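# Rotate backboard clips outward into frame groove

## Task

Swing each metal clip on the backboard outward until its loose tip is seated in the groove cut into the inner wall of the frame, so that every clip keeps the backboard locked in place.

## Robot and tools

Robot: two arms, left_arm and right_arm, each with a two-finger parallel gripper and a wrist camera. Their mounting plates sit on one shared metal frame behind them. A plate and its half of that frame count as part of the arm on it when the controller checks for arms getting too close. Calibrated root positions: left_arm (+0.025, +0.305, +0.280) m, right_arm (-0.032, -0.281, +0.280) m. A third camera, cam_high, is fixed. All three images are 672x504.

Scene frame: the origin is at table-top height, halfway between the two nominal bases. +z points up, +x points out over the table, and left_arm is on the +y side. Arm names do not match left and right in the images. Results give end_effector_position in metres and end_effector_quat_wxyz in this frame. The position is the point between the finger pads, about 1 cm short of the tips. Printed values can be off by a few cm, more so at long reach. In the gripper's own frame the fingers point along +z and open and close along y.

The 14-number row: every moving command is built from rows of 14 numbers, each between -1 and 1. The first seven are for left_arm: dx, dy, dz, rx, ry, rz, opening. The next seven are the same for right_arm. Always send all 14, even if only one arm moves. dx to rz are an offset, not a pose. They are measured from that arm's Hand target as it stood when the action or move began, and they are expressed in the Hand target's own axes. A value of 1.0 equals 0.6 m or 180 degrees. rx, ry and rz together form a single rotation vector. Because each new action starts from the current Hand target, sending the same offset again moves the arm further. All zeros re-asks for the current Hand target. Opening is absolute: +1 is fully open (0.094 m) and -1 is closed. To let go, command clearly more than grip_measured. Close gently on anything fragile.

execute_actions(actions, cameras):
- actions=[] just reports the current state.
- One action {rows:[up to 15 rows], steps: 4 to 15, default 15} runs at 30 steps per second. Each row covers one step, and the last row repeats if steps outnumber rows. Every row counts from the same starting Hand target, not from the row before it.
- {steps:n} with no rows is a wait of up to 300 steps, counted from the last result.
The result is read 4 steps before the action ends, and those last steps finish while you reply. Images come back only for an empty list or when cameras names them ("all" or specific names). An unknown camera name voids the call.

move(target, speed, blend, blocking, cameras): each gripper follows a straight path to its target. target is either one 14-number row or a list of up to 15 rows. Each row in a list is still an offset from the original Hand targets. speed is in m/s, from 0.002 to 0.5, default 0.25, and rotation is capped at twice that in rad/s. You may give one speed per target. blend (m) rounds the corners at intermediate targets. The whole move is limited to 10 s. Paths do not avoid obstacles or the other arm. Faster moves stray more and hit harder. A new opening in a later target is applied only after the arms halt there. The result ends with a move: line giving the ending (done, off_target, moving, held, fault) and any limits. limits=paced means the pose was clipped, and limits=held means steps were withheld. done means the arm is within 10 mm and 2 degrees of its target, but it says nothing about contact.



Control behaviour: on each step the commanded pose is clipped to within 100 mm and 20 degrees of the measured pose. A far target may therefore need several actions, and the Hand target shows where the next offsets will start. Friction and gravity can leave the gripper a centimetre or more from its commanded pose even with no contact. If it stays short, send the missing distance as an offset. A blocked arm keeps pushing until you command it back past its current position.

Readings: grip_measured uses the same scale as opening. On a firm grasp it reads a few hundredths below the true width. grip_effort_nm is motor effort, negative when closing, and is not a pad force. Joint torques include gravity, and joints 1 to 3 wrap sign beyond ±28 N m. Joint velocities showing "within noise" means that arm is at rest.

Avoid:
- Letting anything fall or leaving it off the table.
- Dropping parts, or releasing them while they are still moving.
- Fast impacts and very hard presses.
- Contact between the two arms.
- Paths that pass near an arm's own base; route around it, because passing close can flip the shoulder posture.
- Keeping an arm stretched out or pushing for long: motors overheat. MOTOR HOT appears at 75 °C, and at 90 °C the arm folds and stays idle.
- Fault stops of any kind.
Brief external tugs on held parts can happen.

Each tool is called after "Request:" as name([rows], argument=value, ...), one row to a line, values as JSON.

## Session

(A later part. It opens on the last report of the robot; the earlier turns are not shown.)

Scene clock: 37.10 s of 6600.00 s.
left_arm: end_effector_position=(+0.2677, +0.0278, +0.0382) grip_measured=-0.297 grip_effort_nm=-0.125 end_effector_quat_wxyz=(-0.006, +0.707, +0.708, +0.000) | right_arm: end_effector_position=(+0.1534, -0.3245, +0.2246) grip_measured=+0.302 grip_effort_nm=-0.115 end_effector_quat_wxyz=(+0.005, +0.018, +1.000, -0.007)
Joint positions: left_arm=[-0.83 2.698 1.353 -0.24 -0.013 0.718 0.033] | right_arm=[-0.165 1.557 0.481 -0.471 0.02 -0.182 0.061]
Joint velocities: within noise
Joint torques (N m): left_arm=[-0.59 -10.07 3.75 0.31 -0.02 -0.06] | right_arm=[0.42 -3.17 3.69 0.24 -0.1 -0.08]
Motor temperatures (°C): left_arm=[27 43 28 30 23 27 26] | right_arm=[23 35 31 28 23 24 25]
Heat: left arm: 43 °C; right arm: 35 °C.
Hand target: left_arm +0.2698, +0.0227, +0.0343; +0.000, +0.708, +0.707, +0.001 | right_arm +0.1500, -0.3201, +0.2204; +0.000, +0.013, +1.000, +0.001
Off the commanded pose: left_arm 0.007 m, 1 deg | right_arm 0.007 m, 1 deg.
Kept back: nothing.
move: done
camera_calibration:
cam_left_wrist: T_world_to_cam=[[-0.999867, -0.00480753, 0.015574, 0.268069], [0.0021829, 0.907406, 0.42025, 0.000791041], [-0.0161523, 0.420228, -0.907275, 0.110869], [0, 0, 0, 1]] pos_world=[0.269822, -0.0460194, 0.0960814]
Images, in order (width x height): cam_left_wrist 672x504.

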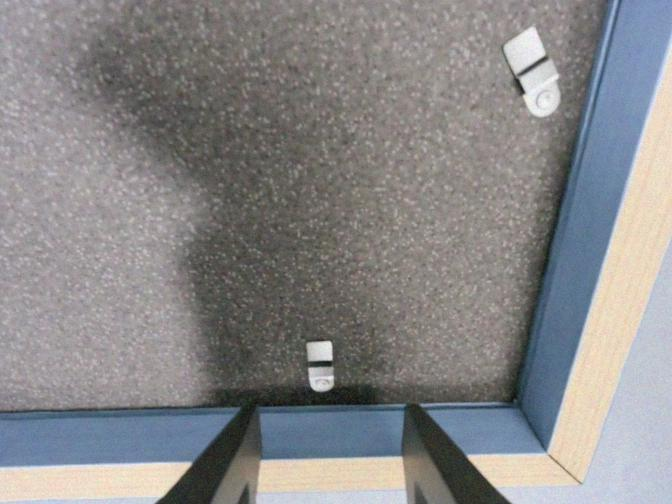

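Request:
move([
  [0.025,-0.0133,-0.01,0,0,0,-0.3,0,0,0,0,0,0,0.3],
  [-0.0065,0.0025,-0.01,0,0,0,-0.3,0,0,0,0,0,0,0.3],
  [-0.0065,0.0025,0.022,0,0,0,-0.3,0,0,0,0,0,0,0.3],
], speed=[0.1,0.06,0.05], cameras=["cam_left_wrist"])

Scene clock: 38.80 s of 6600.00 s.
left_arm: end_effector_position=(+0.2704, +0.0222, +0.0240) grip_measured=-0.297 grip_effort_nm=-0.125 end_effector_quat_wxyz=(-0.002, +0.708, +0.706, +0.000) | right_arm: end_effector_position=(+0.1534, -0.3245, +0.2246) grip_measured=+0.302 grip_effort_nm=-0.115 end_effector_quat_wxyz=(+0.005, +0.018, +1.000, -0.007)
Joint positions: left_arm=[-0.834 2.753 1.4 -0.223 -0.013 0.719 0.033] | right_arm=[-0.165 1.557 0.481 -0.471 0.02 -0.182 0.061]
Joint velocities: within noise
Joint torques (N m): left_arm=[-0.58 -10.5 3.7 0.22 -0.03 -0.09] | right_arm=[0.47 -3.11 3.51 0.22 -0.09 -0.1]
Motor temperatures (°C): left_arm=[27 43 28 30 23 27 26] | right_arm=[23 35 31 28 23 24 25]
Heat: left arm: 43 °C; right arm: 35 °C.
Hand target: left_arm +0.2714, +0.0188, +0.0211; +0.001, +0.708, +0.706, +0.001 | right_arm +0.1500, -0.3201, +0.2204; +0.000, +0.013, +1.000, +0.001
Off the commanded pose: left_arm 0.005 m, 0 deg | right_arm 0.007 m, 1 deg.
Kept back: nothing.
move: done
camera_calibration:
cam_left_wrist: T_world_to_cam=[[-0.999947, -0.000261822, 0.0102847, 0.271011], [0.00402754, 0.909927, 0.41475, 0.0113151], [-0.0094669, 0.414769, -0.909877, 0.0988164], [0, 0, 0, 1]] pos_world=[0.271887, -0.051211, 0.0824306]
Images, in order (width x height): cam_left_wrist 672x504.

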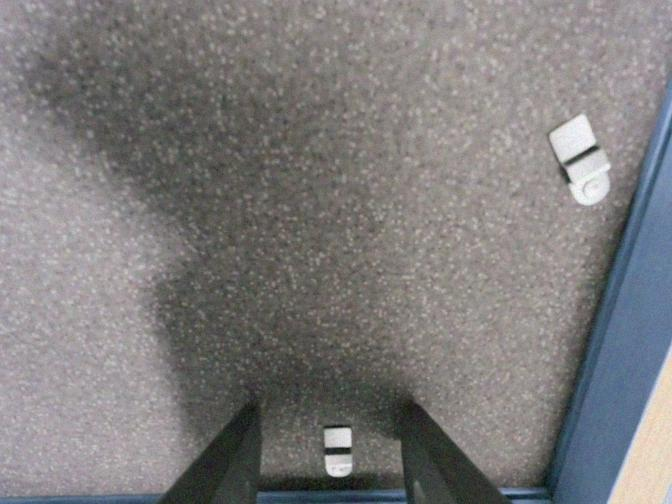

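Request:
move(target=[0,0,0.006,0,0,0,-0.65,0,0,0,0,0,0,0.3], speed=0.05, cameras=["cam_left_wrist"])

Request:
move(target=[0,0,0,0,0,0,-0.85,0,0,0,0,0,0,0.3], speed=0.05, cameras=["cam_left_wrist"])

Request:
zoom_image(camera="cam_left_wrist", region=[250, 354, 410, 504])

Scene clock: 40.03 s of 6600.00 s.
left_arm: end_effector_position=(+0.2712, +0.0212, +0.0232) grip_measured=-0.647 grip_effort_nm=-0.120 end_effector_quat_wxyz=(-0.001, +0.708, +0.706, +0.000) | right_arm: end_effector_position=(+0.1534, -0.3245, +0.2246) grip_measured=+0.302 grip_effort_nm=-0.115 end_effector_quat_wxyz=(+0.005, +0.018, +1.000, -0.007)
Joint positions: left_arm=[-0.834 2.757 1.406 -0.223 -0.013 0.719 0.017] | right_arm=[-0.165 1.557 0.481 -0.471 0.02 -0.182 0.061]
Joint velocities: within noise
Joint torques (N m): left_arm=[-0.55 -9.81 3.74 0.28 -0.02 -0.1] | right_arm=[0.54 -3.06 3.54 0.24 -0.13 -0.09]
Motor temperatures (°C): left_arm=[27 43 28 30 23 27 26] | right_arm=[23 35 31 28 23 24 25]
Heat: left arm: 43 °C; right arm: 35 °C.
Hand target: left_arm +0.2714, +0.0188, +0.0175; +0.000, +0.708, +0.707, +0.001 | right_arm +0.1500, -0.3201, +0.2204; +0.000, +0.013, +1.000, +0.001
Off the commanded pose: left_arm 0.006 m, 0 deg | right_arm 0.007 m, 1 deg.
Kept back: nothing.
move: done
camera_calibration:
cam_left_wrist: T_world_to_cam=[[-0.999959, -0.00065551, 0.00903209, 0.271921], [0.00313755, 0.910523, 0.413446, 0.0128237], [-0.00849495, 0.413457, -0.910484, 0.0982797], [0, 0, 0, 1]] pos_world=[0.272705, -0.0521325, 0.0817242]
Images, in order (width x height): cam_left_wrist 672x504.

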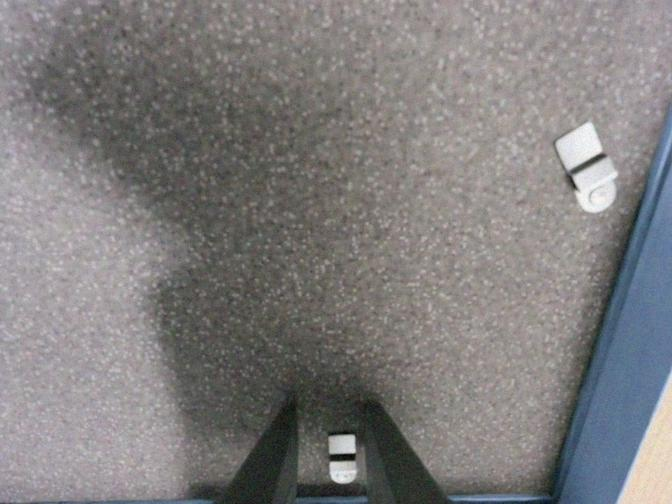

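Scene clock: 40.73 s of 6600.00 s.
left_arm: end_effector_position=(+0.2709, +0.0214, +0.0232) grip_measured=-0.847 grip_effort_nm=-0.125 end_effector_quat_wxyz=(-0.002, +0.708, +0.706, +0.000) | right_arm: end_effector_position=(+0.1534, -0.3245, +0.2246) grip_measured=+0.302 grip_effort_nm=-0.115 end_effector_quat_wxyz=(+0.005, +0.018, +1.000, -0.007)
Joint positions: left_arm=[-0.834 2.757 1.406 -0.225 -0.013 0.719 0.007] | right_arm=[-0.165 1.557 0.481 -0.471 0.02 -0.182 0.061]
Joint velocities: within noise
Joint torques (N m): left_arm=[-0.58 -9.83 3.74 0.29 -0.03 -0.09] | right_arm=[0.46 -3.15 3.55 0.22 -0.11 -0.08]
Motor temperatures (°C): left_arm=[27 43 28 30 23 27 26] | right_arm=[23 35 31 28 23 24 25]
Heat: left arm: 43 °C; right arm: 35 °C.
Hand target: left_arm +0.2713, +0.0188, +0.0175; +0.000, +0.708, +0.707, +0.001 | right_arm +0.1500, -0.3201, +0.2204; +0.000, +0.013, +1.000, +0.001
Off the commanded pose: left_arm 0.006 m, 0 deg | right_arm 0.007 m, 1 deg.
Kept back: nothing.
move: done
camera_calibration:
cam_left_wrist: T_world_to_cam=[[-0.999944, -0.000643392, 0.010609, 0.271529], [0.00380701, 0.910254, 0.414032, 0.0124557], [-0.00992323, 0.414049, -0.910201, 0.0985645], [0, 0, 0, 1]] pos_world=[0.272444, -0.0519737, 0.0816757]
Images, in order (width x height): cam_left_wrist 672x504.

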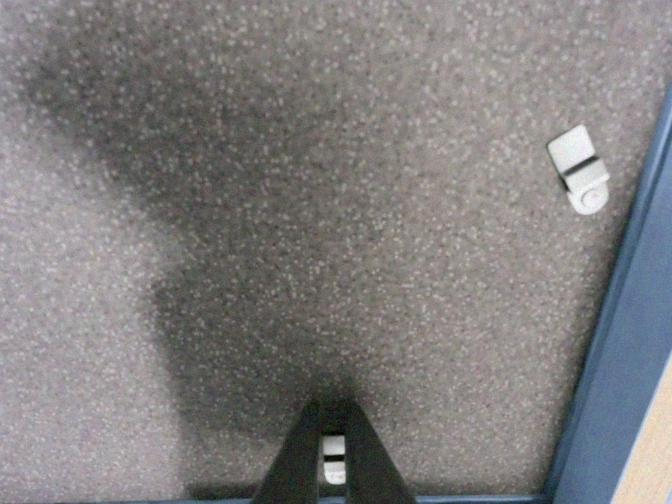

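Scaled by 3.150 from the camera's 672x504 image, which has a finer 960x720 frame.

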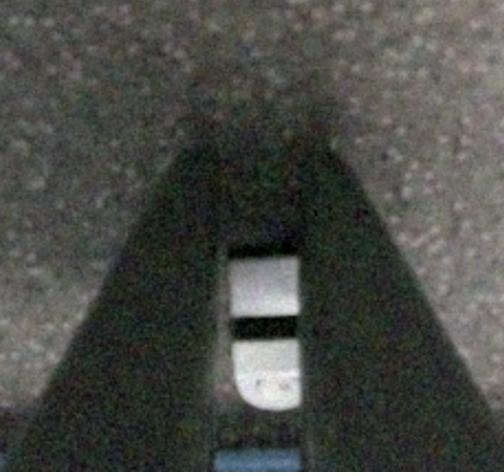

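Request:
move([
  [0,0,0,0,0,0,-0.88,0,0,0,0,0,0,0.3],
  [0.0017,-0.0083,0,0,0,0.125,-0.88,0,0,0,0,0,0,0.3],
  [0.0063,-0.0153,0,0,0,0.25,-0.88,0,0,0,0,0,0,0.3],
], speed=[0.05,0.1,0.1], blend=[0,0.003,0], cameras=["cam_left_wrist"])

Request:
zoom_image(camera="cam_left_wrist", region=[250, 354, 410, 504])

Scene clock: 46.40 s of 6600.00 s.
left_arm: end_effector_position=(+0.2647, +0.0211, +0.0223) grip_measured=-0.877 grip_effort_nm=-0.129 end_effector_quat_wxyz=(-0.004, +0.921, +0.389, -0.002) | right_arm: end_effector_position=(+0.1534, -0.3245, +0.2246) grip_measured=+0.302 grip_effort_nm=-0.120 end_effector_quat_wxyz=(+0.005, +0.018, +1.000, -0.007)
Joint positions: left_arm=[-0.847 2.756 1.393 -0.218 -0.012 1.474 0.006] | right_arm=[-0.165 1.557 0.481 -0.471 0.02 -0.182 0.061]
Joint velocities: within noise
Joint torques (N m): left_arm=[-0.46 -10.88 1.25 0.52 -0.04 0.05] | right_arm=[0.32 -3.15 3.74 0.25 -0.12 -0.06]
Motor temperatures (°C): left_arm=[27 43 28 30 23 27 26] | right_arm=[23 35 30 28 23 24 24]
Heat: left arm: 43 °C; right arm: 35 °C.
Hand target: left_arm +0.2623, +0.0226, +0.0175; +0.000, +0.924, +0.382, +0.001 | right_arm +0.1500, -0.3201, +0.2204; +0.000, +0.013, +1.000, +0.001
Off the commanded pose: left_arm 0.006 m, 1 deg | right_arm 0.007 m, 1 deg.
Kept back: nothing.
move: done
camera_calibration:
cam_left_wrist: T_world_to_cam=[[-0.719399, 0.694421, 0.0156117, 0.176306], [0.637616, 0.651302, 0.411401, -0.149089], [0.275518, 0.305916, -0.911321, 0.0245564], [0, 0, 0, 1]] pos_world=[0.21513, -0.032841, 0.0809617]
Images, in order (width x height): cam_left_wrist 672x504.

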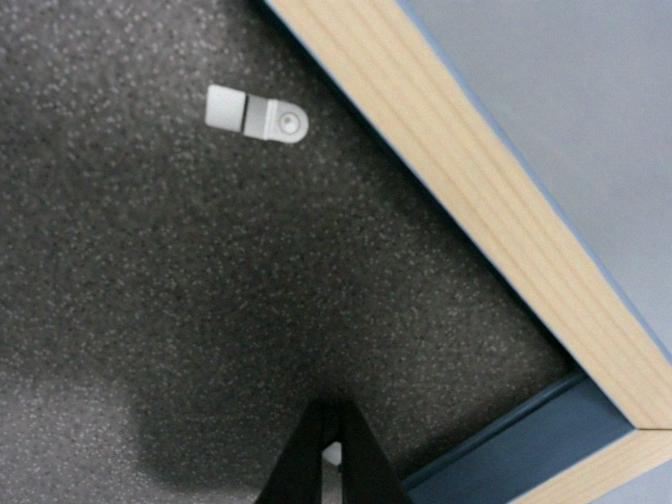

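Scaled by 3.150 from the camera's 672x504 image, which has a finer 960x720 frame.

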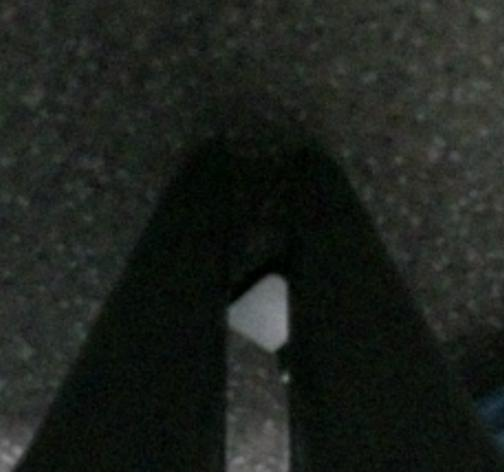

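Request:
move([
  [0,0,0,0,0,0,-0.6,0,0,0,0,0,0,0.3],
  [0,0,-0.04,0,0,0,-0.4,0,0,0,0,0,0,0.3],
], speed=[0.05,0.1], cameras=["cam_left_wrist"])

Scene clock: 48.67 s of 6600.00 s.
left_arm: end_effector_position=(+0.2619, +0.0251, +0.0325) grip_measured=-0.403 grip_effort_nm=0.168 end_effector_quat_wxyz=(-0.002, +0.922, +0.388, +0.000) | right_arm: end_effector_position=(+0.1534, -0.3245, +0.2246) grip_measured=+0.302 grip_effort_nm=-0.120 end_effector_quat_wxyz=(+0.005, +0.018, +1.000, -0.007)
Joint positions: left_arm=[-0.847 2.711 1.342 -0.207 -0.014 1.478 0.028] | right_arm=[-0.165 1.557 0.481 -0.471 0.02 -0.182 0.061]
Joint velocities: within noise
Joint torques (N m): left_arm=[-0.55 -14.04 1.76 0.08 -0.02 0.03] | right_arm=[0.58 -3.02 3.51 0.27 -0.03 -0.04]
Motor temperatures (°C): left_arm=[27 43 28 30 23 27 26] | right_arm=[23 35 30 28 23 24 24]
Heat: left arm: 43 °C; right arm: 35 °C.
Hand target: left_arm +0.2622, +0.0226, +0.0415; +0.000, +0.924, +0.382, +0.001 | right_arm +0.1500, -0.3201, +0.2204; +0.000, +0.013, +1.000, +0.001
Off the commanded pose: left_arm 0.009 m, 1 deg | right_arm 0.007 m, 1 deg.
Kept back: nothing.
move: done
camera_calibration:
cam_left_wrist: T_world_to_cam=[[-0.716845, 0.697153, 0.010491, 0.17076], [0.638147, 0.649962, 0.412697, -0.15429], [0.280894, 0.302535, -0.910808, 0.0320699], [0, 0, 0, 1]] pos_world=[0.21186, -0.0284651, 0.0910933]
Images, in order (width x height): cam_left_wrist 672x504.

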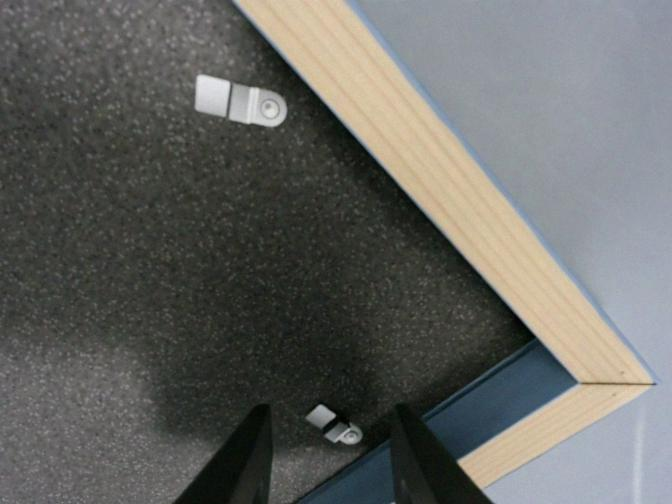

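Request:
move([
  [0.0181,-0.0181,-0.0142,0,0,-0.289,-0.5,0,0,0,0,0,0,0.3],
  [0.0070,0.0107,-0.0142,0,0,-0.289,-0.5,0,0,0,0,0,0,0.3],
  [0.0070,0.0107,0.02,0,0,-0.289,-0.5,0,0,0,0,0,0,0.3],
  [0.0070,0.0107,0.04,0,0,-0.289,-0.5,0,0,0,0,0,0,0.3],
], speed=[0.12,0.06,0.06,0.04], cameras=["cam_left_wrist"])

Scene clock: 54.67 s of 6600.00 s.
left_arm: end_effector_position=(+0.2684, +0.0251, +0.0233) grip_measured=-0.497 grip_effort_nm=-0.115 end_effector_quat_wxyz=(-0.005, +0.664, +0.747, +0.001) | right_arm: end_effector_position=(+0.1534, -0.3245, +0.2246) grip_measured=+0.302 grip_effort_nm=-0.110 end_effector_quat_wxyz=(+0.005, +0.018, +1.000, -0.007)
Joint positions: left_arm=[-0.833 2.752 1.391 -0.222 -0.014 0.6 0.024] | right_arm=[-0.165 1.557 0.481 -0.471 0.02 -0.182 0.061]
Joint velocities: within noise
Joint torques (N m): left_arm=[-0.57 -9.77 3.64 0.34 -0.01 -0.12] | right_arm=[0.4 -3.19 3.64 0.27 -0.11 -0.04]
Motor temperatures (°C): left_arm=[27 44 28 30 23 27 26] | right_arm=[23 35 30 28 23 24 24]
Heat: left arm: 44 °C; right arm: 35 °C.
Hand target: left_arm +0.2698, +0.0209, +0.0176; +0.001, +0.663, +0.748, +0.001 | right_arm +0.1500, -0.3201, +0.2204; +0.000, +0.013, +1.000, +0.001
Off the commanded pose: left_arm 0.007 m, 1 deg | right_arm 0.007 m, 1 deg.
Kept back: nothing.
move: done
camera_calibration:
cam_left_wrist: T_world_to_cam=[[-0.992678, -0.1201, 0.0129253, 0.270045], [-0.103589, 0.901443, 0.420321, 0.0379943], [-0.062132, 0.415905, -0.907283, 0.110934], [0, 0, 0, 1]] pos_world=[0.278896, -0.0479554, 0.0811888]
Images, in order (width x height): cam_left_wrist 672x504.

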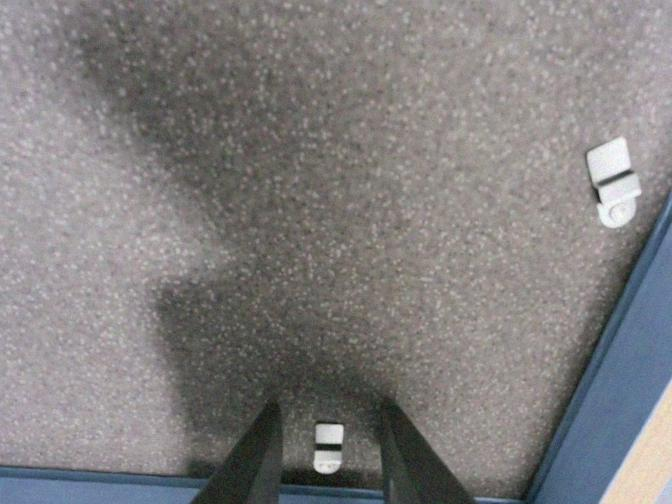

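Request:
move(target=[0,0,0,0,0,0,-0.82,0,0,0,0,0,0,0.3], speed=0.05, cameras=["cam_left_wrist"])

Request:
zoom_image(camera="cam_left_wrist", region=[250, 354, 410, 504])

Scene clock: 55.60 s of 6600.00 s.
left_arm: end_effector_position=(+0.2690, +0.0244, +0.0233) grip_measured=-0.817 grip_effort_nm=-0.120 end_effector_quat_wxyz=(-0.003, +0.664, +0.747, +0.001) | right_arm: end_effector_position=(+0.1534, -0.3245, +0.2246) grip_measured=+0.302 grip_effort_nm=-0.120 end_effector_quat_wxyz=(+0.005, +0.018, +1.000, -0.007)
Joint positions: left_arm=[-0.833 2.752 1.391 -0.218 -0.014 0.599 0.009] | right_arm=[-0.165 1.557 0.481 -0.471 0.02 -0.182 0.061]
Joint velocities: within noise
Joint torques (N m): left_arm=[-0.57 -9.78 3.64 0.32 -0.02 -0.11] | right_arm=[0.64 -3.07 3.58 0.27 -0.1 -0.05]
Motor temperatures (°C): left_arm=[27 43 28 30 23 27 26] | right_arm=[23 35 30 28 23 24 24]
Heat: left arm: 43 °C; right arm: 35 °C.
Hand target: left_arm +0.2698, +0.0209, +0.0176; +0.001, +0.663, +0.749, +0.001 | right_arm +0.1500, -0.3201, +0.2204; +0.000, +0.013, +1.000, +0.001
Off the commanded pose: left_arm 0.007 m, 0 deg | right_arm 0.007 m, 1 deg.
Kept back: nothing.
move: done
camera_calibration:
cam_left_wrist: T_world_to_cam=[[-0.992655, -0.120496, 0.0107795, 0.270632], [-0.105031, 0.902601, 0.417468, 0.0391332], [-0.060033, 0.41327, -0.908628, 0.110793], [0, 0, 0, 1]] pos_world=[0.279406, -0.0484989, 0.0814154]
Images, in order (width x height): cam_left_wrist 672x504.

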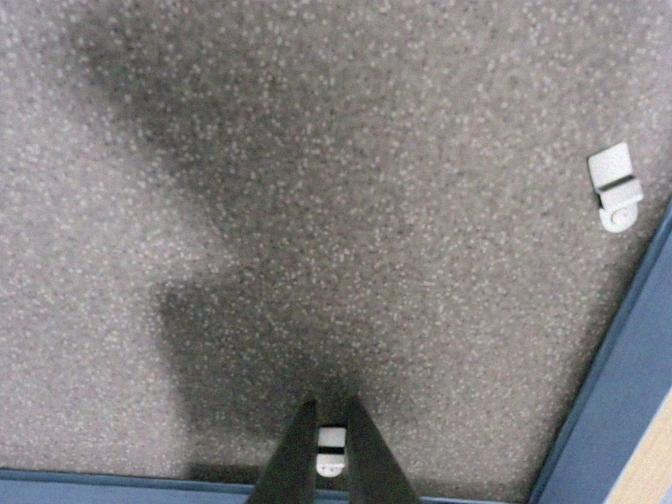

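Scaled by 3.150 from the camera's 672x504 image, which has a finer 960x720 frame.

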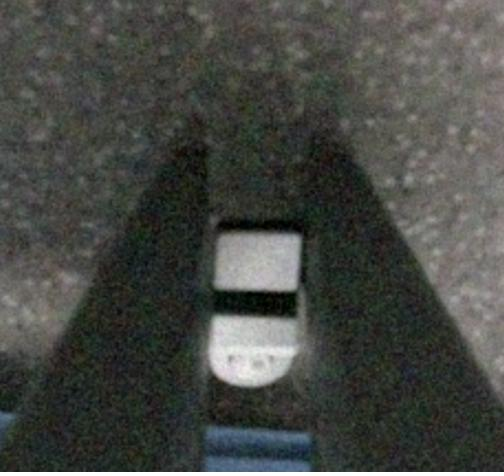

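Request:
move([
  [0.0021,-0.0088,0,0,0,0.144,-0.83,0,0,0,0,0,0,0.3],
  [0.0107,-0.0188,0,0,0,0.289,-0.83,0,0,0,0,0,0,0.3],
], speed=0.15, blend=[0.003,0], cameras=["cam_left_wrist"])

Request:
zoom_image(camera="cam_left_wrist", region=[250, 354, 410, 504])

Scene clock: 59.90 s of 6600.00 s.
left_arm: end_effector_position=(+0.2644, +0.0207, +0.0222) grip_measured=-0.827 grip_effort_nm=-0.120 end_effector_quat_wxyz=(+0.006, +0.921, +0.390, +0.002) | right_arm: end_effector_position=(+0.1534, -0.3245, +0.2246) grip_measured=+0.302 grip_effort_nm=-0.120 end_effector_quat_wxyz=(+0.005, +0.018, +1.000, -0.007)
Joint positions: left_arm=[-0.85 2.748 1.366 -0.178 -0.014 1.471 0.008] | right_arm=[-0.165 1.557 0.481 -0.471 0.02 -0.182 0.061]
Joint velocities: within noise
Joint torques (N m): left_arm=[-0.57 -10.85 1.1 0.36 -0.02 0.03] | right_arm=[0.47 -2.97 3.7 0.24 -0.11 -0.06]
Motor temperatures (°C): left_arm=[27 43 27 30 23 27 26] | right_arm=[23 35 30 28 23 24 24]
Heat: left arm: 43 °C; right arm: 35 °C.
Hand target: left_arm +0.2578, +0.0260, +0.0175; +0.000, +0.924, +0.382, +0.001 | right_arm +0.1500, -0.3201, +0.2204; +0.000, +0.013, +1.000, +0.001
Off the commanded pose: left_arm 0.010 m, 1 deg | right_arm 0.007 m, 1 deg.
Kept back: nothing.
move: done; blend cut to 0 m at target 1
camera_calibration:
cam_left_wrist: T_world_to_cam=[[-0.720207, 0.693737, -0.00548124, 0.177055], [0.630746, 0.658062, 0.411236, -0.146865], [0.288896, 0.292718, -0.911513, 0.0213574], [0, 0, 0, 1]] pos_world=[0.213981, -0.0324351, 0.0808343]
Images, in order (width x height): cam_left_wrist 672x504.

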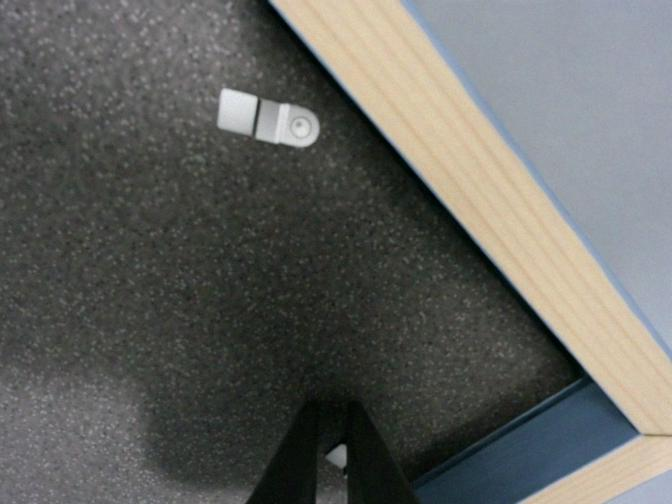

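Scaled by 3.150 from the camera's 672x504 image, which has a finer 960x720 frame.

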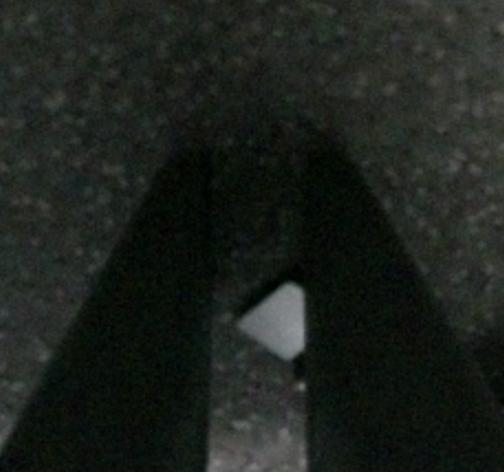

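Request:
move([
  [0,0,0,0,0,0,-0.5,0,0,0,0,0,0,0.3],
  [0,0,-0.0542,0,0,0,-0.5,0,0,0,0,0,0,0.3],
  [0.0026,-0.0210,-0.0542,0,0,-0.25,-0.15,0,0,0,0,0,0,0.3],
  [-0.0104,0.0061,-0.0542,0,0,-0.25,-0.15,0,0,0,0,0,0,0.3],
  [-0.0104,0.0061,-0.005,0,0,-0.25,-0.15,0,0,0,0,0,0,0.3],
], speed=[0.05,0.1,0.15,0.06,0.06], cameras=["cam_left_wrist"])

Scene clock: 68.23 s of 6600.00 s.
left_arm: end_effector_position=(+0.2545, +0.0230, +0.0247) grip_measured=-0.153 grip_effort_nm=0.164 end_effector_quat_wxyz=(-0.005, +0.710, +0.705, +0.002) | right_arm: end_effector_position=(+0.1534, -0.3245, +0.2246) grip_measured=+0.302 grip_effort_nm=-0.110 end_effector_quat_wxyz=(+0.005, +0.018, +1.000, -0.007)
Joint positions: left_arm=[-0.867 2.736 1.349 -0.195 -0.016 0.69 0.04] | right_arm=[-0.165 1.557 0.481 -0.471 0.02 -0.182 0.061]
Joint velocities: within noise
Joint torques (N m): left_arm=[-0.43 -9.95 3.45 0.3 0 -0.11] | right_arm=[0.49 -3.25 3.56 0.27 -0.11 -0.07]
Motor temperatures (°C): left_arm=[27 43 27 29 23 27 26] | right_arm=[23 34 30 28 23 24 24]
Heat: left arm: 43 °C; right arm: 34 °C.
Hand target: left_arm +0.2559, +0.0190, +0.0205; +0.000, +0.708, +0.707, +0.001 | right_arm +0.1500, -0.3201, +0.2204; +0.000, +0.013, +1.000, +0.001
Off the commanded pose: left_arm 0.006 m, 1 deg | right_arm 0.007 m, 1 deg.
Kept back: nothing.
move: done; target 3's new opening was sent with left_arm's hand 0.014 m and 2 deg from that target
camera_calibration:
cam_left_wrist: T_world_to_cam=[[-0.99993, 0.00396524, 0.01114, 0.254989], [0.0082807, 0.907341, 0.420314, 0.00926375], [-0.00844113, 0.420377, -0.90731, 0.0985355], [0, 0, 0, 1]] pos_world=[0.255726, -0.0508385, 0.082668]
Images, in order (width x height): cam_left_wrist 672x504.

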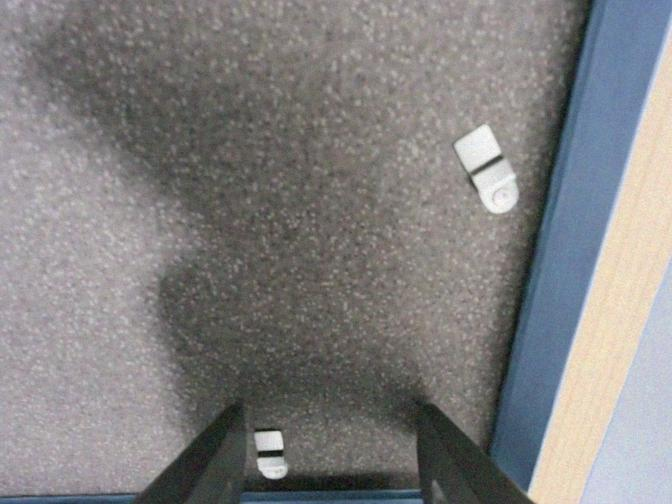

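Request:
move(target=[0,0,0.0142,0,0,0,-0.4,0,0,0,0,0,0,0.3], speed=0.05, cameras=["cam_left_wrist"])

Request:
zoom_image(camera="cam_left_wrist", region=[200, 354, 360, 504])

Request:
move(target=[0,0,0,0,0,0,-0.5,0,0,0,0,0,0,0.3], speed=0.05, cameras=["cam_left_wrist"])

Request:
zoom_image(camera="cam_left_wrist", region=[200, 354, 360, 504])

Scene clock: 69.20 s of 6600.00 s.
left_arm: end_effector_position=(+0.2552, +0.0221, +0.0233) grip_measured=-0.397 grip_effort_nm=-0.110 end_effector_quat_wxyz=(-0.006, +0.709, +0.705, +0.002) | right_arm: end_effector_position=(+0.1534, -0.3245, +0.2246) grip_measured=+0.302 grip_effort_nm=-0.120 end_effector_quat_wxyz=(+0.005, +0.018, +1.000, -0.007)
Joint positions: left_arm=[-0.867 2.743 1.36 -0.2 -0.016 0.688 0.028] | right_arm=[-0.165 1.557 0.481 -0.471 0.02 -0.182 0.061]
Joint velocities: within noise
Joint torques (N m): left_arm=[-0.4 -8.21 3.73 0.47 0.01 -0.1] | right_arm=[0.36 -3.21 3.6 0.28 -0.11 -0.04]
Motor temperatures (°C): left_arm=[27 43 27 29 23 27 26] | right_arm=[23 34 30 28 23 24 24]
Heat: left arm: 43 °C; right arm: 34 °C.
Hand target: left_arm +0.2559, +0.0189, +0.0119; +0.001, +0.708, +0.707, +0.001 | right_arm +0.1500, -0.3201, +0.2204; +0.000, +0.013, +1.000, +0.001
Off the commanded pose: left_arm 0.012 m, 1 deg | right_arm 0.007 m, 1 deg.
Kept back: nothing.
move: off_target (left_arm)
camera_calibration:
cam_left_wrist: T_world_to_cam=[[-0.999922, 0.00206667, 0.0123296, 0.255703], [0.00707328, 0.906729, 0.421654, 0.0109634], [-0.0103082, 0.421709, -0.906673, 0.0979894], [0, 0, 0, 1]] pos_world=[0.256616, -0.0517923, 0.0810688]
Images, in order (width x height): cam_left_wrist 672x504.

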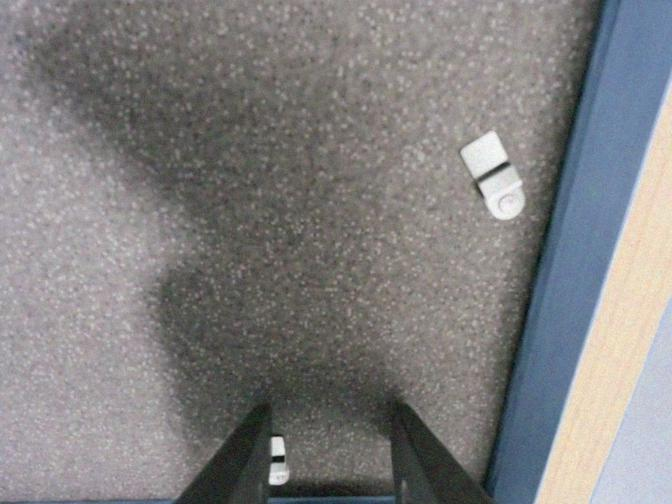

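Scaled by 3.150 from the camera's 672x504 image, which has a finer 960x720 frame.

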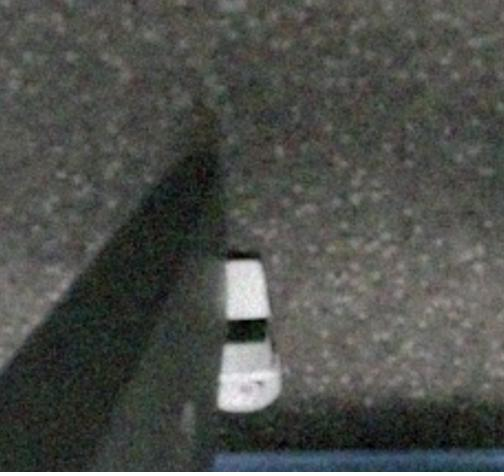

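Scene clock: 69.90 s of 6600.00 s.
left_arm: end_effector_position=(+0.2569, +0.0216, +0.0233) grip_measured=-0.497 grip_effort_nm=-0.115 end_effector_quat_wxyz=(-0.003, +0.709, +0.705, +0.005) | right_arm: end_effector_position=(+0.1534, -0.3245, +0.2246) grip_measured=+0.302 grip_effort_nm=-0.110 end_effector_quat_wxyz=(+0.005, +0.018, +1.000, -0.007)
Joint positions: left_arm=[-0.867 2.744 1.362 -0.198 -0.022 0.688 0.024] | right_arm=[-0.165 1.557 0.481 -0.471 0.02 -0.182 0.061]
Joint velocities: within noise
Joint torques (N m): left_arm=[-0.4 -8.29 3.58 0.46 0.07 -0.1] | right_arm=[0.5 -3.28 3.56 0.26 -0.11 -0.05]
Motor temperatures (°C): left_arm=[27 43 27 29 23 27 26] | right_arm=[23 34 30 28 23 24 24]
Heat: left arm: 43 °C; right arm: 34 °C.
Hand target: left_arm +0.2559, +0.0191, +0.0119; +0.000, +0.708, +0.707, +0.001 | right_arm +0.1500, -0.3201, +0.2204; +0.000, +0.013, +1.000, +0.001
Off the commanded pose: left_arm 0.012 m, 1 deg | right_arm 0.007 m, 1 deg.
Kept back: nothing.
move: off_target (left_arm)
camera_calibration:
cam_left_wrist: T_world_to_cam=[[-0.999984, 0.00206509, 0.00518983, 0.257654], [0.00406449, 0.906352, 0.422505, 0.0121144], [-0.0038313, 0.422519, -0.906346, 0.0965179], [0, 0, 0, 1]] pos_world=[0.25797, -0.0522926, 0.081023]
Images, in order (width x height): cam_left_wrist 672x504.

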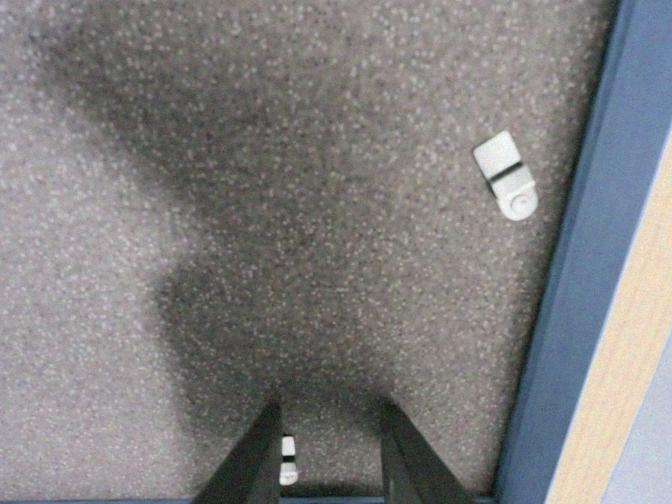

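Scaled by 3.150 from the camera's 672x504 image, which has a finer 960x720 frame.

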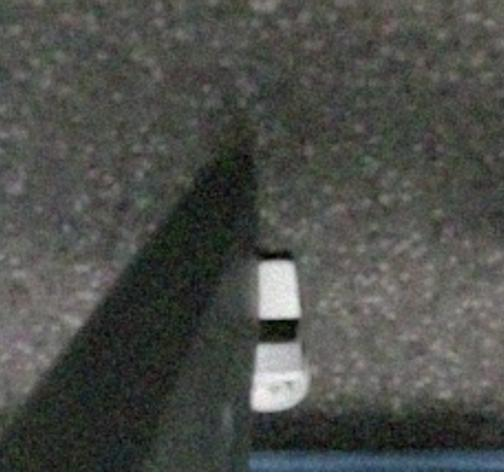

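Request:
move([
  [0,0,-0.065,0,0,0,-0.5,0,0,0,0,0,0,0.3],
  [0.02,-0.04,-0.065,0,0,0,0.66,0,0,0,0,0,0,0.3],
  [-0.001,-0.029,-0.065,0,0,0,0.66,0,0,0,0,0,0,0.3],
  [-0.001,-0.029,-0.01,0,0,0,0.66,0,0,0,0,0,0,0.3],
], speed=[0.1,0.1,0.06,0.06], cameras=["cam_left_wrist"])

Scene clock: 73.83 s of 6600.00 s.
left_arm: end_effector_position=(+0.2396, +0.0223, +0.0236) grip_measured=+0.657 grip_effort_nm=0.164 end_effector_quat_wxyz=(-0.002, +0.709, +0.706, +0.005) | right_arm: end_effector_position=(+0.1534, -0.3245, +0.2246) grip_measured=+0.302 grip_effort_nm=-0.115 end_effector_quat_wxyz=(+0.005, +0.018, +1.000, -0.007)
Joint positions: left_arm=[-0.904 2.726 1.302 -0.155 -0.022 0.65 0.078] | right_arm=[-0.165 1.557 0.481 -0.471 0.02 -0.182 0.061]
Joint velocities: within noise
Joint torques (N m): left_arm=[-0.54 -9.36 3.23 0.32 0.07 -0.11] | right_arm=[0.47 -3.18 3.6 0.23 -0.09 -0.06]
Motor temperatures (°C): left_arm=[27 42 27 29 23 27 26] | right_arm=[23 34 30 28 23 24 24]
Heat: left arm: 42 °C; right arm: 34 °C.
Hand target: left_arm +0.2386, +0.0184, +0.0180; +0.001, +0.708, +0.707, +0.001 | right_arm +0.1500, -0.3201, +0.2204; +0.000, +0.013, +1.000, +0.001
Off the commanded pose: left_arm 0.007 m, 1 deg | right_arm 0.007 m, 1 deg.
Kept back: nothing.
move: done; target 2's new opening was sent with left_arm's hand 0.015 m and 2 deg from that target
camera_calibration:
cam_left_wrist: T_world_to_cam=[[-0.999992, 0.000908608, 0.0040115, 0.240338], [0.00251329, 0.907023, 0.421074, 0.0118133], [-0.00325593, 0.421081, -0.907017, 0.0963989], [0, 0, 0, 1]] pos_world=[0.24062, -0.051525, 0.0814971]
Images, in order (width x height): cam_left_wrist 672x504.

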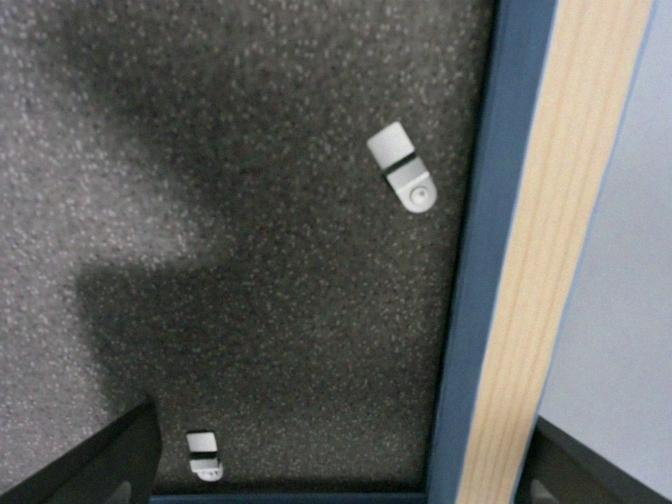

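Request:
move(target=[0,0,0.008,0,0,0,0.5,0,0,0,0,0,0,0.3], speed=0.05, cameras=["cam_left_wrist"])

Request:
move(target=[0,0,0,0,0,0,0.4,0,0,0,0,0,0,0.3], speed=0.05, cameras=["cam_left_wrist"])

Scene clock: 74.77 s of 6600.00 s.
left_arm: end_effector_position=(+0.2392, +0.0224, +0.0228) grip_measured=+0.503 grip_effort_nm=-0.125 end_effector_quat_wxyz=(-0.004, +0.709, +0.706, +0.004) | right_arm: end_effector_position=(+0.1534, -0.3245, +0.2246) grip_measured=+0.302 grip_effort_nm=-0.115 end_effector_quat_wxyz=(+0.005, +0.018, +1.000, -0.007)
Joint positions: left_arm=[-0.904 2.729 1.305 -0.157 -0.021 0.65 0.071] | right_arm=[-0.165 1.557 0.481 -0.471 0.02 -0.182 0.061]
Joint velocities: within noise
Joint torques (N m): left_arm=[-0.55 -8.28 3.64 0.39 0.05 -0.11] | right_arm=[0.59 -3.11 3.66 0.27 -0.11 -0.08]
Motor temperatures (°C): left_arm=[27 42 27 29 23 27 26] | right_arm=[23 34 30 28 23 24 24]
Heat: left arm: 42 °C; right arm: 34 °C.
Hand target: left_arm +0.2386, +0.0184, +0.0132; +0.001, +0.708, +0.707, +0.001 | right_arm +0.1500, -0.3201, +0.2204; +0.000, +0.013, +1.000, +0.001
Off the commanded pose: left_arm 0.010 m, 1 deg | right_arm 0.007 m, 1 deg.
Kept back: nothing.
move: done
camera_calibration:
cam_left_wrist: T_world_to_cam=[[-0.999978, 0.000923944, 0.00660909, 0.239877], [0.00362607, 0.90664, 0.421889, 0.0118456], [-0.00560226, 0.421904, -0.906623, 0.0961227], [0, 0, 0, 1]] pos_world=[0.240367, -0.0515158, 0.0805642]
Images, in order (width x height): cam_left_wrist 672x504.

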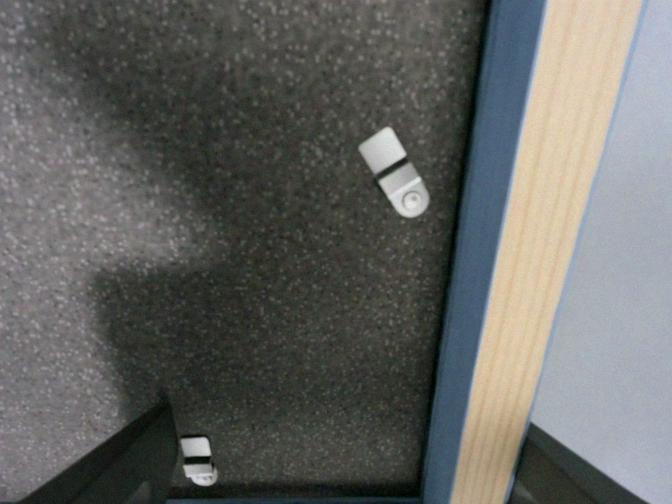

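Scene clock: 75.47 s of 6600.00 s.
left_arm: end_effector_position=(+0.2385, +0.0222, +0.0228) grip_measured=+0.404 grip_effort_nm=-0.173 end_effector_quat_wxyz=(-0.004, +0.709, +0.705, +0.005) | right_arm: end_effector_position=(+0.1534, -0.3245, +0.2246) grip_measured=+0.302 grip_effort_nm=-0.120 end_effector_quat_wxyz=(+0.005, +0.018, +1.000, -0.007)
Joint positions: left_arm=[-0.906 2.729 1.305 -0.158 -0.022 0.65 0.066] | right_arm=[-0.165 1.557 0.481 -0.471 0.02 -0.182 0.061]
Joint velocities: within noise
Joint torques (N m): left_arm=[-0.39 -8.28 3.66 0.41 0.07 -0.11] | right_arm=[0.47 -3 3.55 0.27 -0.11 -0.06]
Motor temperatures (°C): left_arm=[27 42 27 29 23 27 26] | right_arm=[23 34 30 28 23 24 24]
Heat: left arm: 42 °C; right arm: 34 °C.
Hand target: left_arm +0.2386, +0.0183, +0.0132; +0.001, +0.708, +0.706, +0.001 | right_arm +0.1500, -0.3201, +0.2204; +0.000, +0.013, +1.000, +0.001
Off the commanded pose: left_arm 0.010 m, 1 deg | right_arm 0.007 m, 1 deg.
Kept back: nothing.
move: done
camera_calibration:
cam_left_wrist: T_world_to_cam=[[-0.999975, 0.00322792, 0.00636371, 0.239182], [0.00561842, 0.905962, 0.423323, 0.0114812], [-0.00439882, 0.423348, -0.905957, 0.0958603], [0, 0, 0, 1]] pos_world=[0.239533, -0.0517558, 0.080463]
Images, in order (width x height): cam_left_wrist 672x504.

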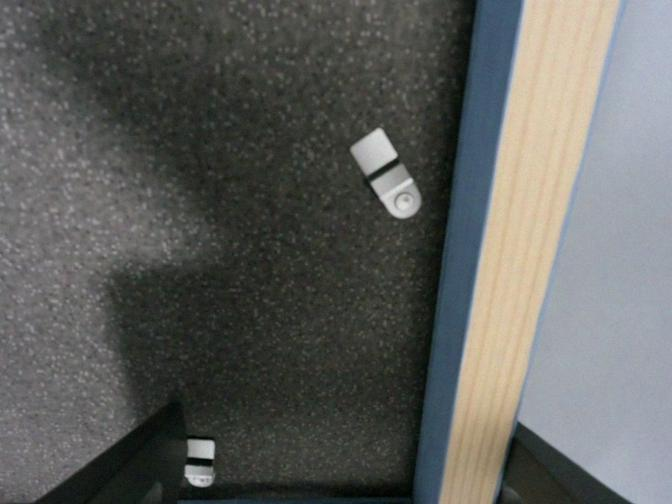

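Request:
move(target=[0,0,0,0,0,0,0.32,0,0,0,0,0,0,0.3], speed=0.05, cameras=["cam_left_wrist"])

Request:
zoom_image(camera="cam_left_wrist", region=[130, 354, 290, 504])

Scene clock: 76.40 s of 6600.00 s.
left_arm: end_effector_position=(+0.2377, +0.0220, +0.0228) grip_measured=+0.324 grip_effort_nm=-0.168 end_effector_quat_wxyz=(-0.005, +0.710, +0.704, +0.005) | right_arm: end_effector_position=(+0.1534, -0.3245, +0.2246) grip_measured=+0.302 grip_effort_nm=-0.115 end_effector_quat_wxyz=(+0.005, +0.018, +1.000, -0.007)
Joint positions: left_arm=[-0.909 2.729 1.305 -0.159 -0.022 0.65 0.062] | right_arm=[-0.165 1.557 0.481 -0.471 0.02 -0.182 0.061]
Joint velocities: within noise
Joint torques (N m): left_arm=[-0.18 -8.28 3.66 0.42 0.07 -0.11] | right_arm=[0.42 -3.18 3.49 0.27 -0.09 -0.07]
Motor temperatures (°C): left_arm=[27 42 27 29 23 27 26] | right_arm=[23 34 30 28 23 24 24]
Heat: left arm: 42 °C; right arm: 34 °C.
Hand target: left_arm +0.2386, +0.0184, +0.0132; +0.001, +0.708, +0.707, +0.001 | right_arm +0.1500, -0.3201, +0.2204; +0.000, +0.013, +1.000, +0.001
Off the commanded pose: left_arm 0.010 m, 1 deg | right_arm 0.007 m, 1 deg.
Kept back: nothing.
move: done
camera_calibration:
cam_left_wrist: T_world_to_cam=[[-0.999958, 0.00552901, 0.00726118, 0.238239], [0.00808817, 0.905437, 0.424403, 0.0110525], [-0.00422802, 0.424444, -0.905444, 0.0958746], [0, 0, 0, 1]] pos_world=[0.238545, -0.0520179, 0.0803885]
Images, in order (width x height): cam_left_wrist 672x504.

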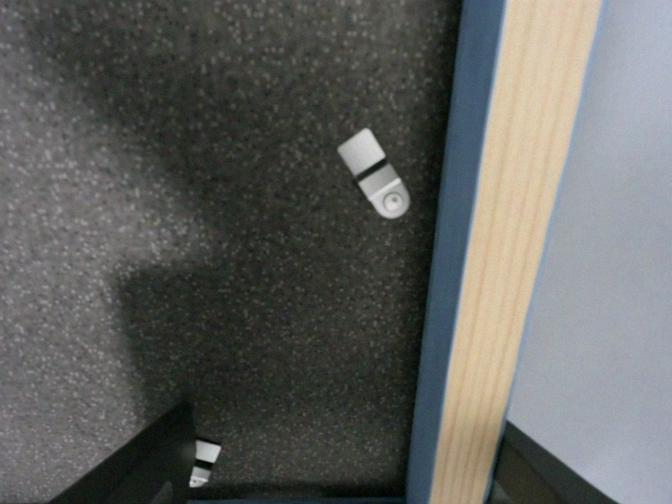

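Scaled by 3.150 from the camera's 672x504 image, which has a finer 960x720 frame.

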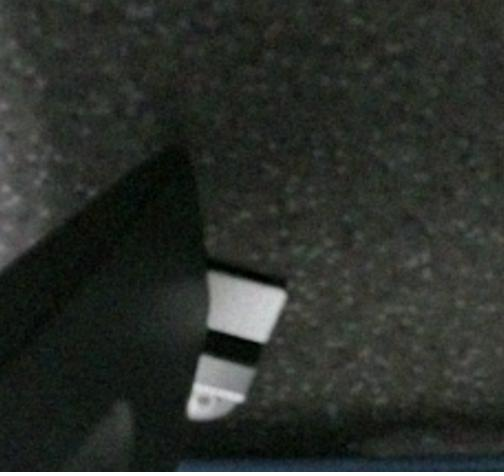

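Request:
move(target=[0,0,0,0,0,0,0.25,0,0,0,0,0,0,0.3], speed=0.05, cameras=["cam_left_wrist"])

Request:
zoom_image(camera="cam_left_wrist", region=[130, 354, 290, 504])

Scene clock: 77.33 s of 6600.00 s.
left_arm: end_effector_position=(+0.2371, +0.0219, +0.0228) grip_measured=+0.254 grip_effort_nm=-0.183 end_effector_quat_wxyz=(-0.005, +0.711, +0.703, +0.005) | right_arm: end_effector_position=(+0.1534, -0.3245, +0.2246) grip_measured=+0.302 grip_effort_nm=-0.120 end_effector_quat_wxyz=(+0.005, +0.018, +1.000, -0.007)
Joint positions: left_arm=[-0.91 2.729 1.305 -0.161 -0.022 0.65 0.059] | right_arm=[-0.165 1.557 0.481 -0.471 0.02 -0.182 0.061]
Joint velocities: within noise
Joint torques (N m): left_arm=[-0.09 -8.27 3.66 0.43 0.07 -0.11] | right_arm=[0.51 -3.22 3.48 0.24 -0.11 -0.07]
Motor temperatures (°C): left_arm=[27 42 27 29 23 27 26] | right_arm=[23 34 30 28 23 24 24]
Heat: left arm: 42 °C; right arm: 34 °C.
Hand target: left_arm +0.2386, +0.0183, +0.0132; +0.001, +0.708, +0.707, +0.001 | right_arm +0.1500, -0.3201, +0.2204; +0.000, +0.013, +1.000, +0.001
Off the commanded pose: left_arm 0.010 m, 1 deg | right_arm 0.007 m, 1 deg.
Kept back: nothing.
move: done
camera_calibration:
cam_left_wrist: T_world_to_cam=[[-0.999944, 0.00706334, 0.00793616, 0.237589], [0.00976773, 0.90504, 0.425214, 0.0107357], [-0.00417912, 0.425267, -0.905058, 0.095886], [0, 0, 0, 1]] pos_world=[0.237871, -0.0521716, 0.0803319]
Images, in order (width x height): cam_left_wrist 672x504.

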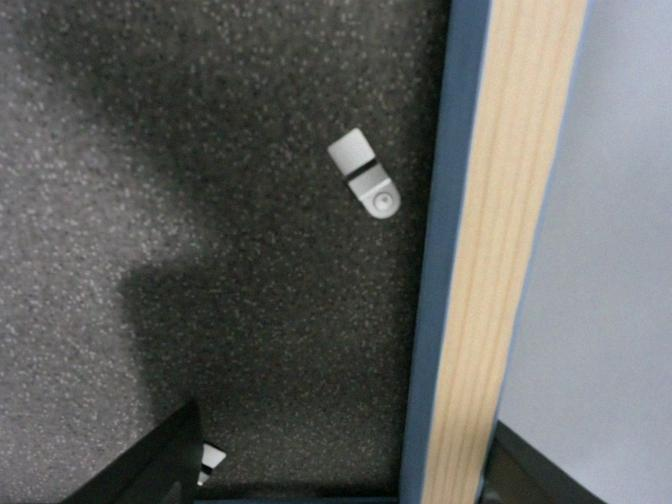

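Scaled by 3.150 from the camera's 672x504 image, which has a finer 960x720 frame.

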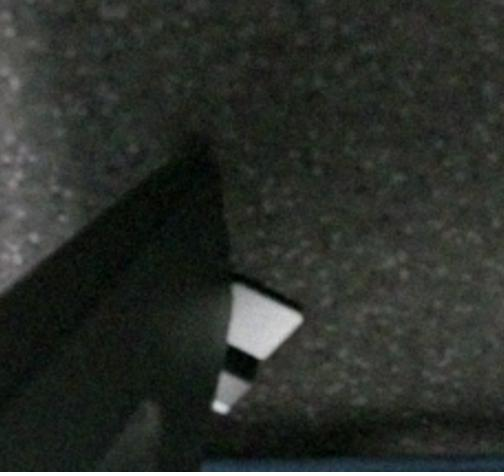

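Request:
move(target=[0,0,0,0,0,0,0.19,0,0,0,0,0,0,0.3], speed=0.05, cameras=["cam_left_wrist"])

Request:
zoom_image(camera="cam_left_wrist", region=[130, 354, 290, 504])

Request:
move(target=[0,0,0,0,0,0,0.14,0,0,0,0,0,0,0.3], speed=0.05, cameras=["cam_left_wrist"])

Request:
zoom_image(camera="cam_left_wrist", region=[130, 354, 290, 504])

Scene clock: 78.27 s of 6600.00 s.
left_arm: end_effector_position=(+0.2367, +0.0219, +0.0228) grip_measured=+0.194 grip_effort_nm=-0.178 end_effector_quat_wxyz=(-0.006, +0.711, +0.703, +0.005) | right_arm: end_effector_position=(+0.1534, -0.3245, +0.2246) grip_measured=+0.302 grip_effort_nm=-0.120 end_effector_quat_wxyz=(+0.005, +0.018, +1.000, -0.007)
Joint positions: left_arm=[-0.911 2.729 1.305 -0.161 -0.022 0.65 0.056] | right_arm=[-0.165 1.557 0.481 -0.471 0.02 -0.182 0.061]
Joint velocities: within noise
Joint torques (N m): left_arm=[-0.03 -8.28 3.66 0.43 0.06 -0.11] | right_arm=[0.53 -3.29 3.6 0.26 -0.11 -0.07]
Motor temperatures (°C): left_arm=[27 42 27 29 23 27 26] | right_arm=[23 34 30 28 23 24 24]
Heat: left arm: 42 °C; right arm: 34 °C.
Hand target: left_arm +0.2386, +0.0183, +0.0132; +0.001, +0.708, +0.707, +0.001 | right_arm +0.1500, -0.3201, +0.2204; +0.000, +0.013, +1.000, +0.001
Off the commanded pose: left_arm 0.010 m, 1 deg | right_arm 0.007 m, 1 deg.
Kept back: nothing.
move: done
camera_calibration:
cam_left_wrist: T_world_to_cam=[[-0.999934, 0.00783158, 0.0083887, 0.237233], [0.0106581, 0.904775, 0.425756, 0.0105296], [-0.00425554, 0.425818, -0.904799, 0.0958953], [0, 0, 0, 1]] pos_world=[0.237513, -0.0522188, 0.0802929]
Images, in order (width x height): cam_left_wrist 672x504.

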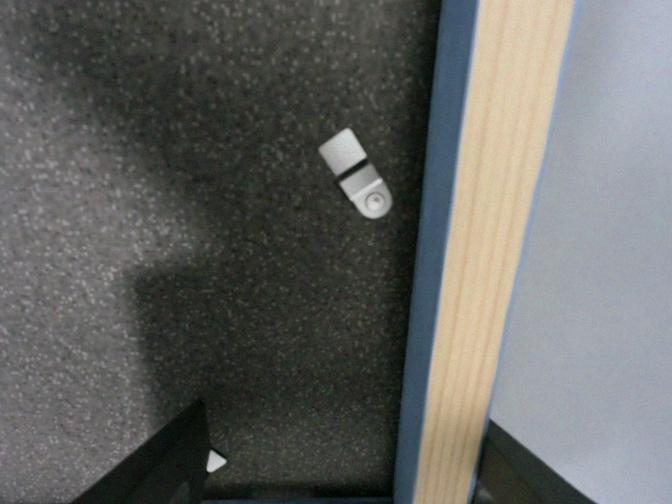

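Scaled by 3.150 from the camera's 672x504 image, which has a finer 960x720 frame.

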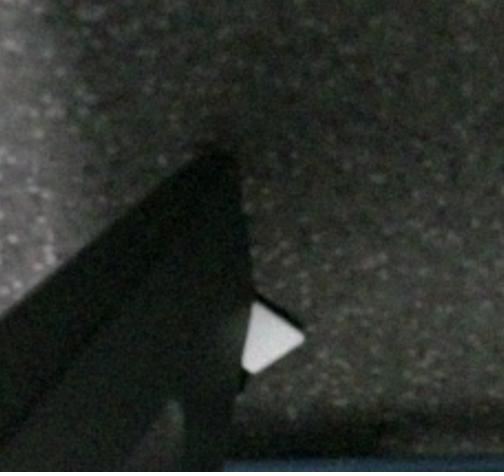

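Scene clock: 78.97 s of 6600.00 s.
left_arm: end_effector_position=(+0.2365, +0.0219, +0.0228) grip_measured=+0.144 grip_effort_nm=-0.173 end_effector_quat_wxyz=(-0.006, +0.711, +0.703, +0.005) | right_arm: end_effector_position=(+0.1534, -0.3245, +0.2246) grip_measured=+0.302 grip_effort_nm=-0.115 end_effector_quat_wxyz=(+0.005, +0.018, +1.000, -0.007)
Joint positions: left_arm=[-0.911 2.729 1.305 -0.162 -0.021 0.65 0.054] | right_arm=[-0.165 1.557 0.481 -0.471 0.02 -0.182 0.061]
Joint velocities: within noise
Joint torques (N m): left_arm=[-0.01 -8.28 3.67 0.44 0.06 -0.11] | right_arm=[0.38 -3.19 3.6 0.23 -0.09 -0.07]
Motor temperatures (°C): left_arm=[27 42 27 29 23 27 26] | right_arm=[23 34 30 28 23 24 24]
Heat: left arm: 42 °C; right arm: 34 °C.
Hand target: left_arm +0.2386, +0.0184, +0.0132; +0.001, +0.708, +0.707, +0.001 | right_arm +0.1500, -0.3201, +0.2204; +0.000, +0.013, +1.000, +0.001
Off the commanded pose: left_arm 0.010 m, 1 deg | right_arm 0.007 m, 1 deg.
Kept back: nothing.
move: done
camera_calibration:
cam_left_wrist: T_world_to_cam=[[-0.999926, 0.00821257, 0.00891921, 0.236993], [0.011229, 0.904739, 0.425818, 0.0104371], [-0.0045725, 0.425887, -0.904765, 0.0959891], [0, 0, 0, 1]] pos_world=[0.237297, -0.0522697, 0.0802895]
Images, in order (width x height): cam_left_wrist 672x504.

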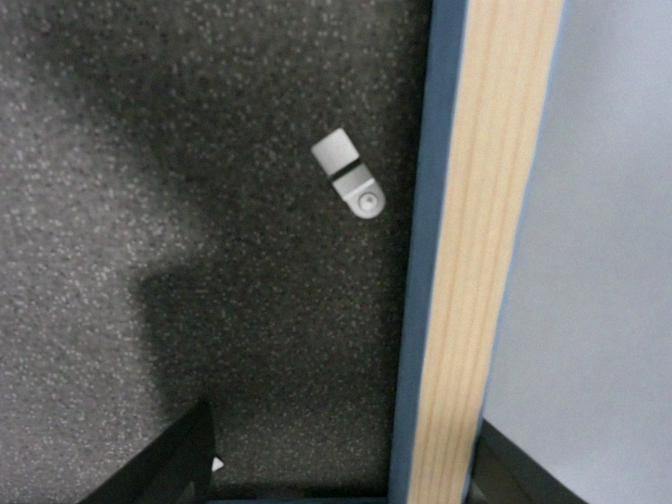

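Scaled by 3.150 from the camera's 672x504 image, which has a finer 960x720 frame.

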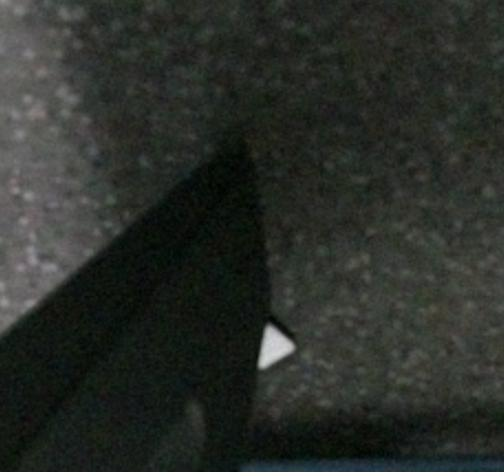

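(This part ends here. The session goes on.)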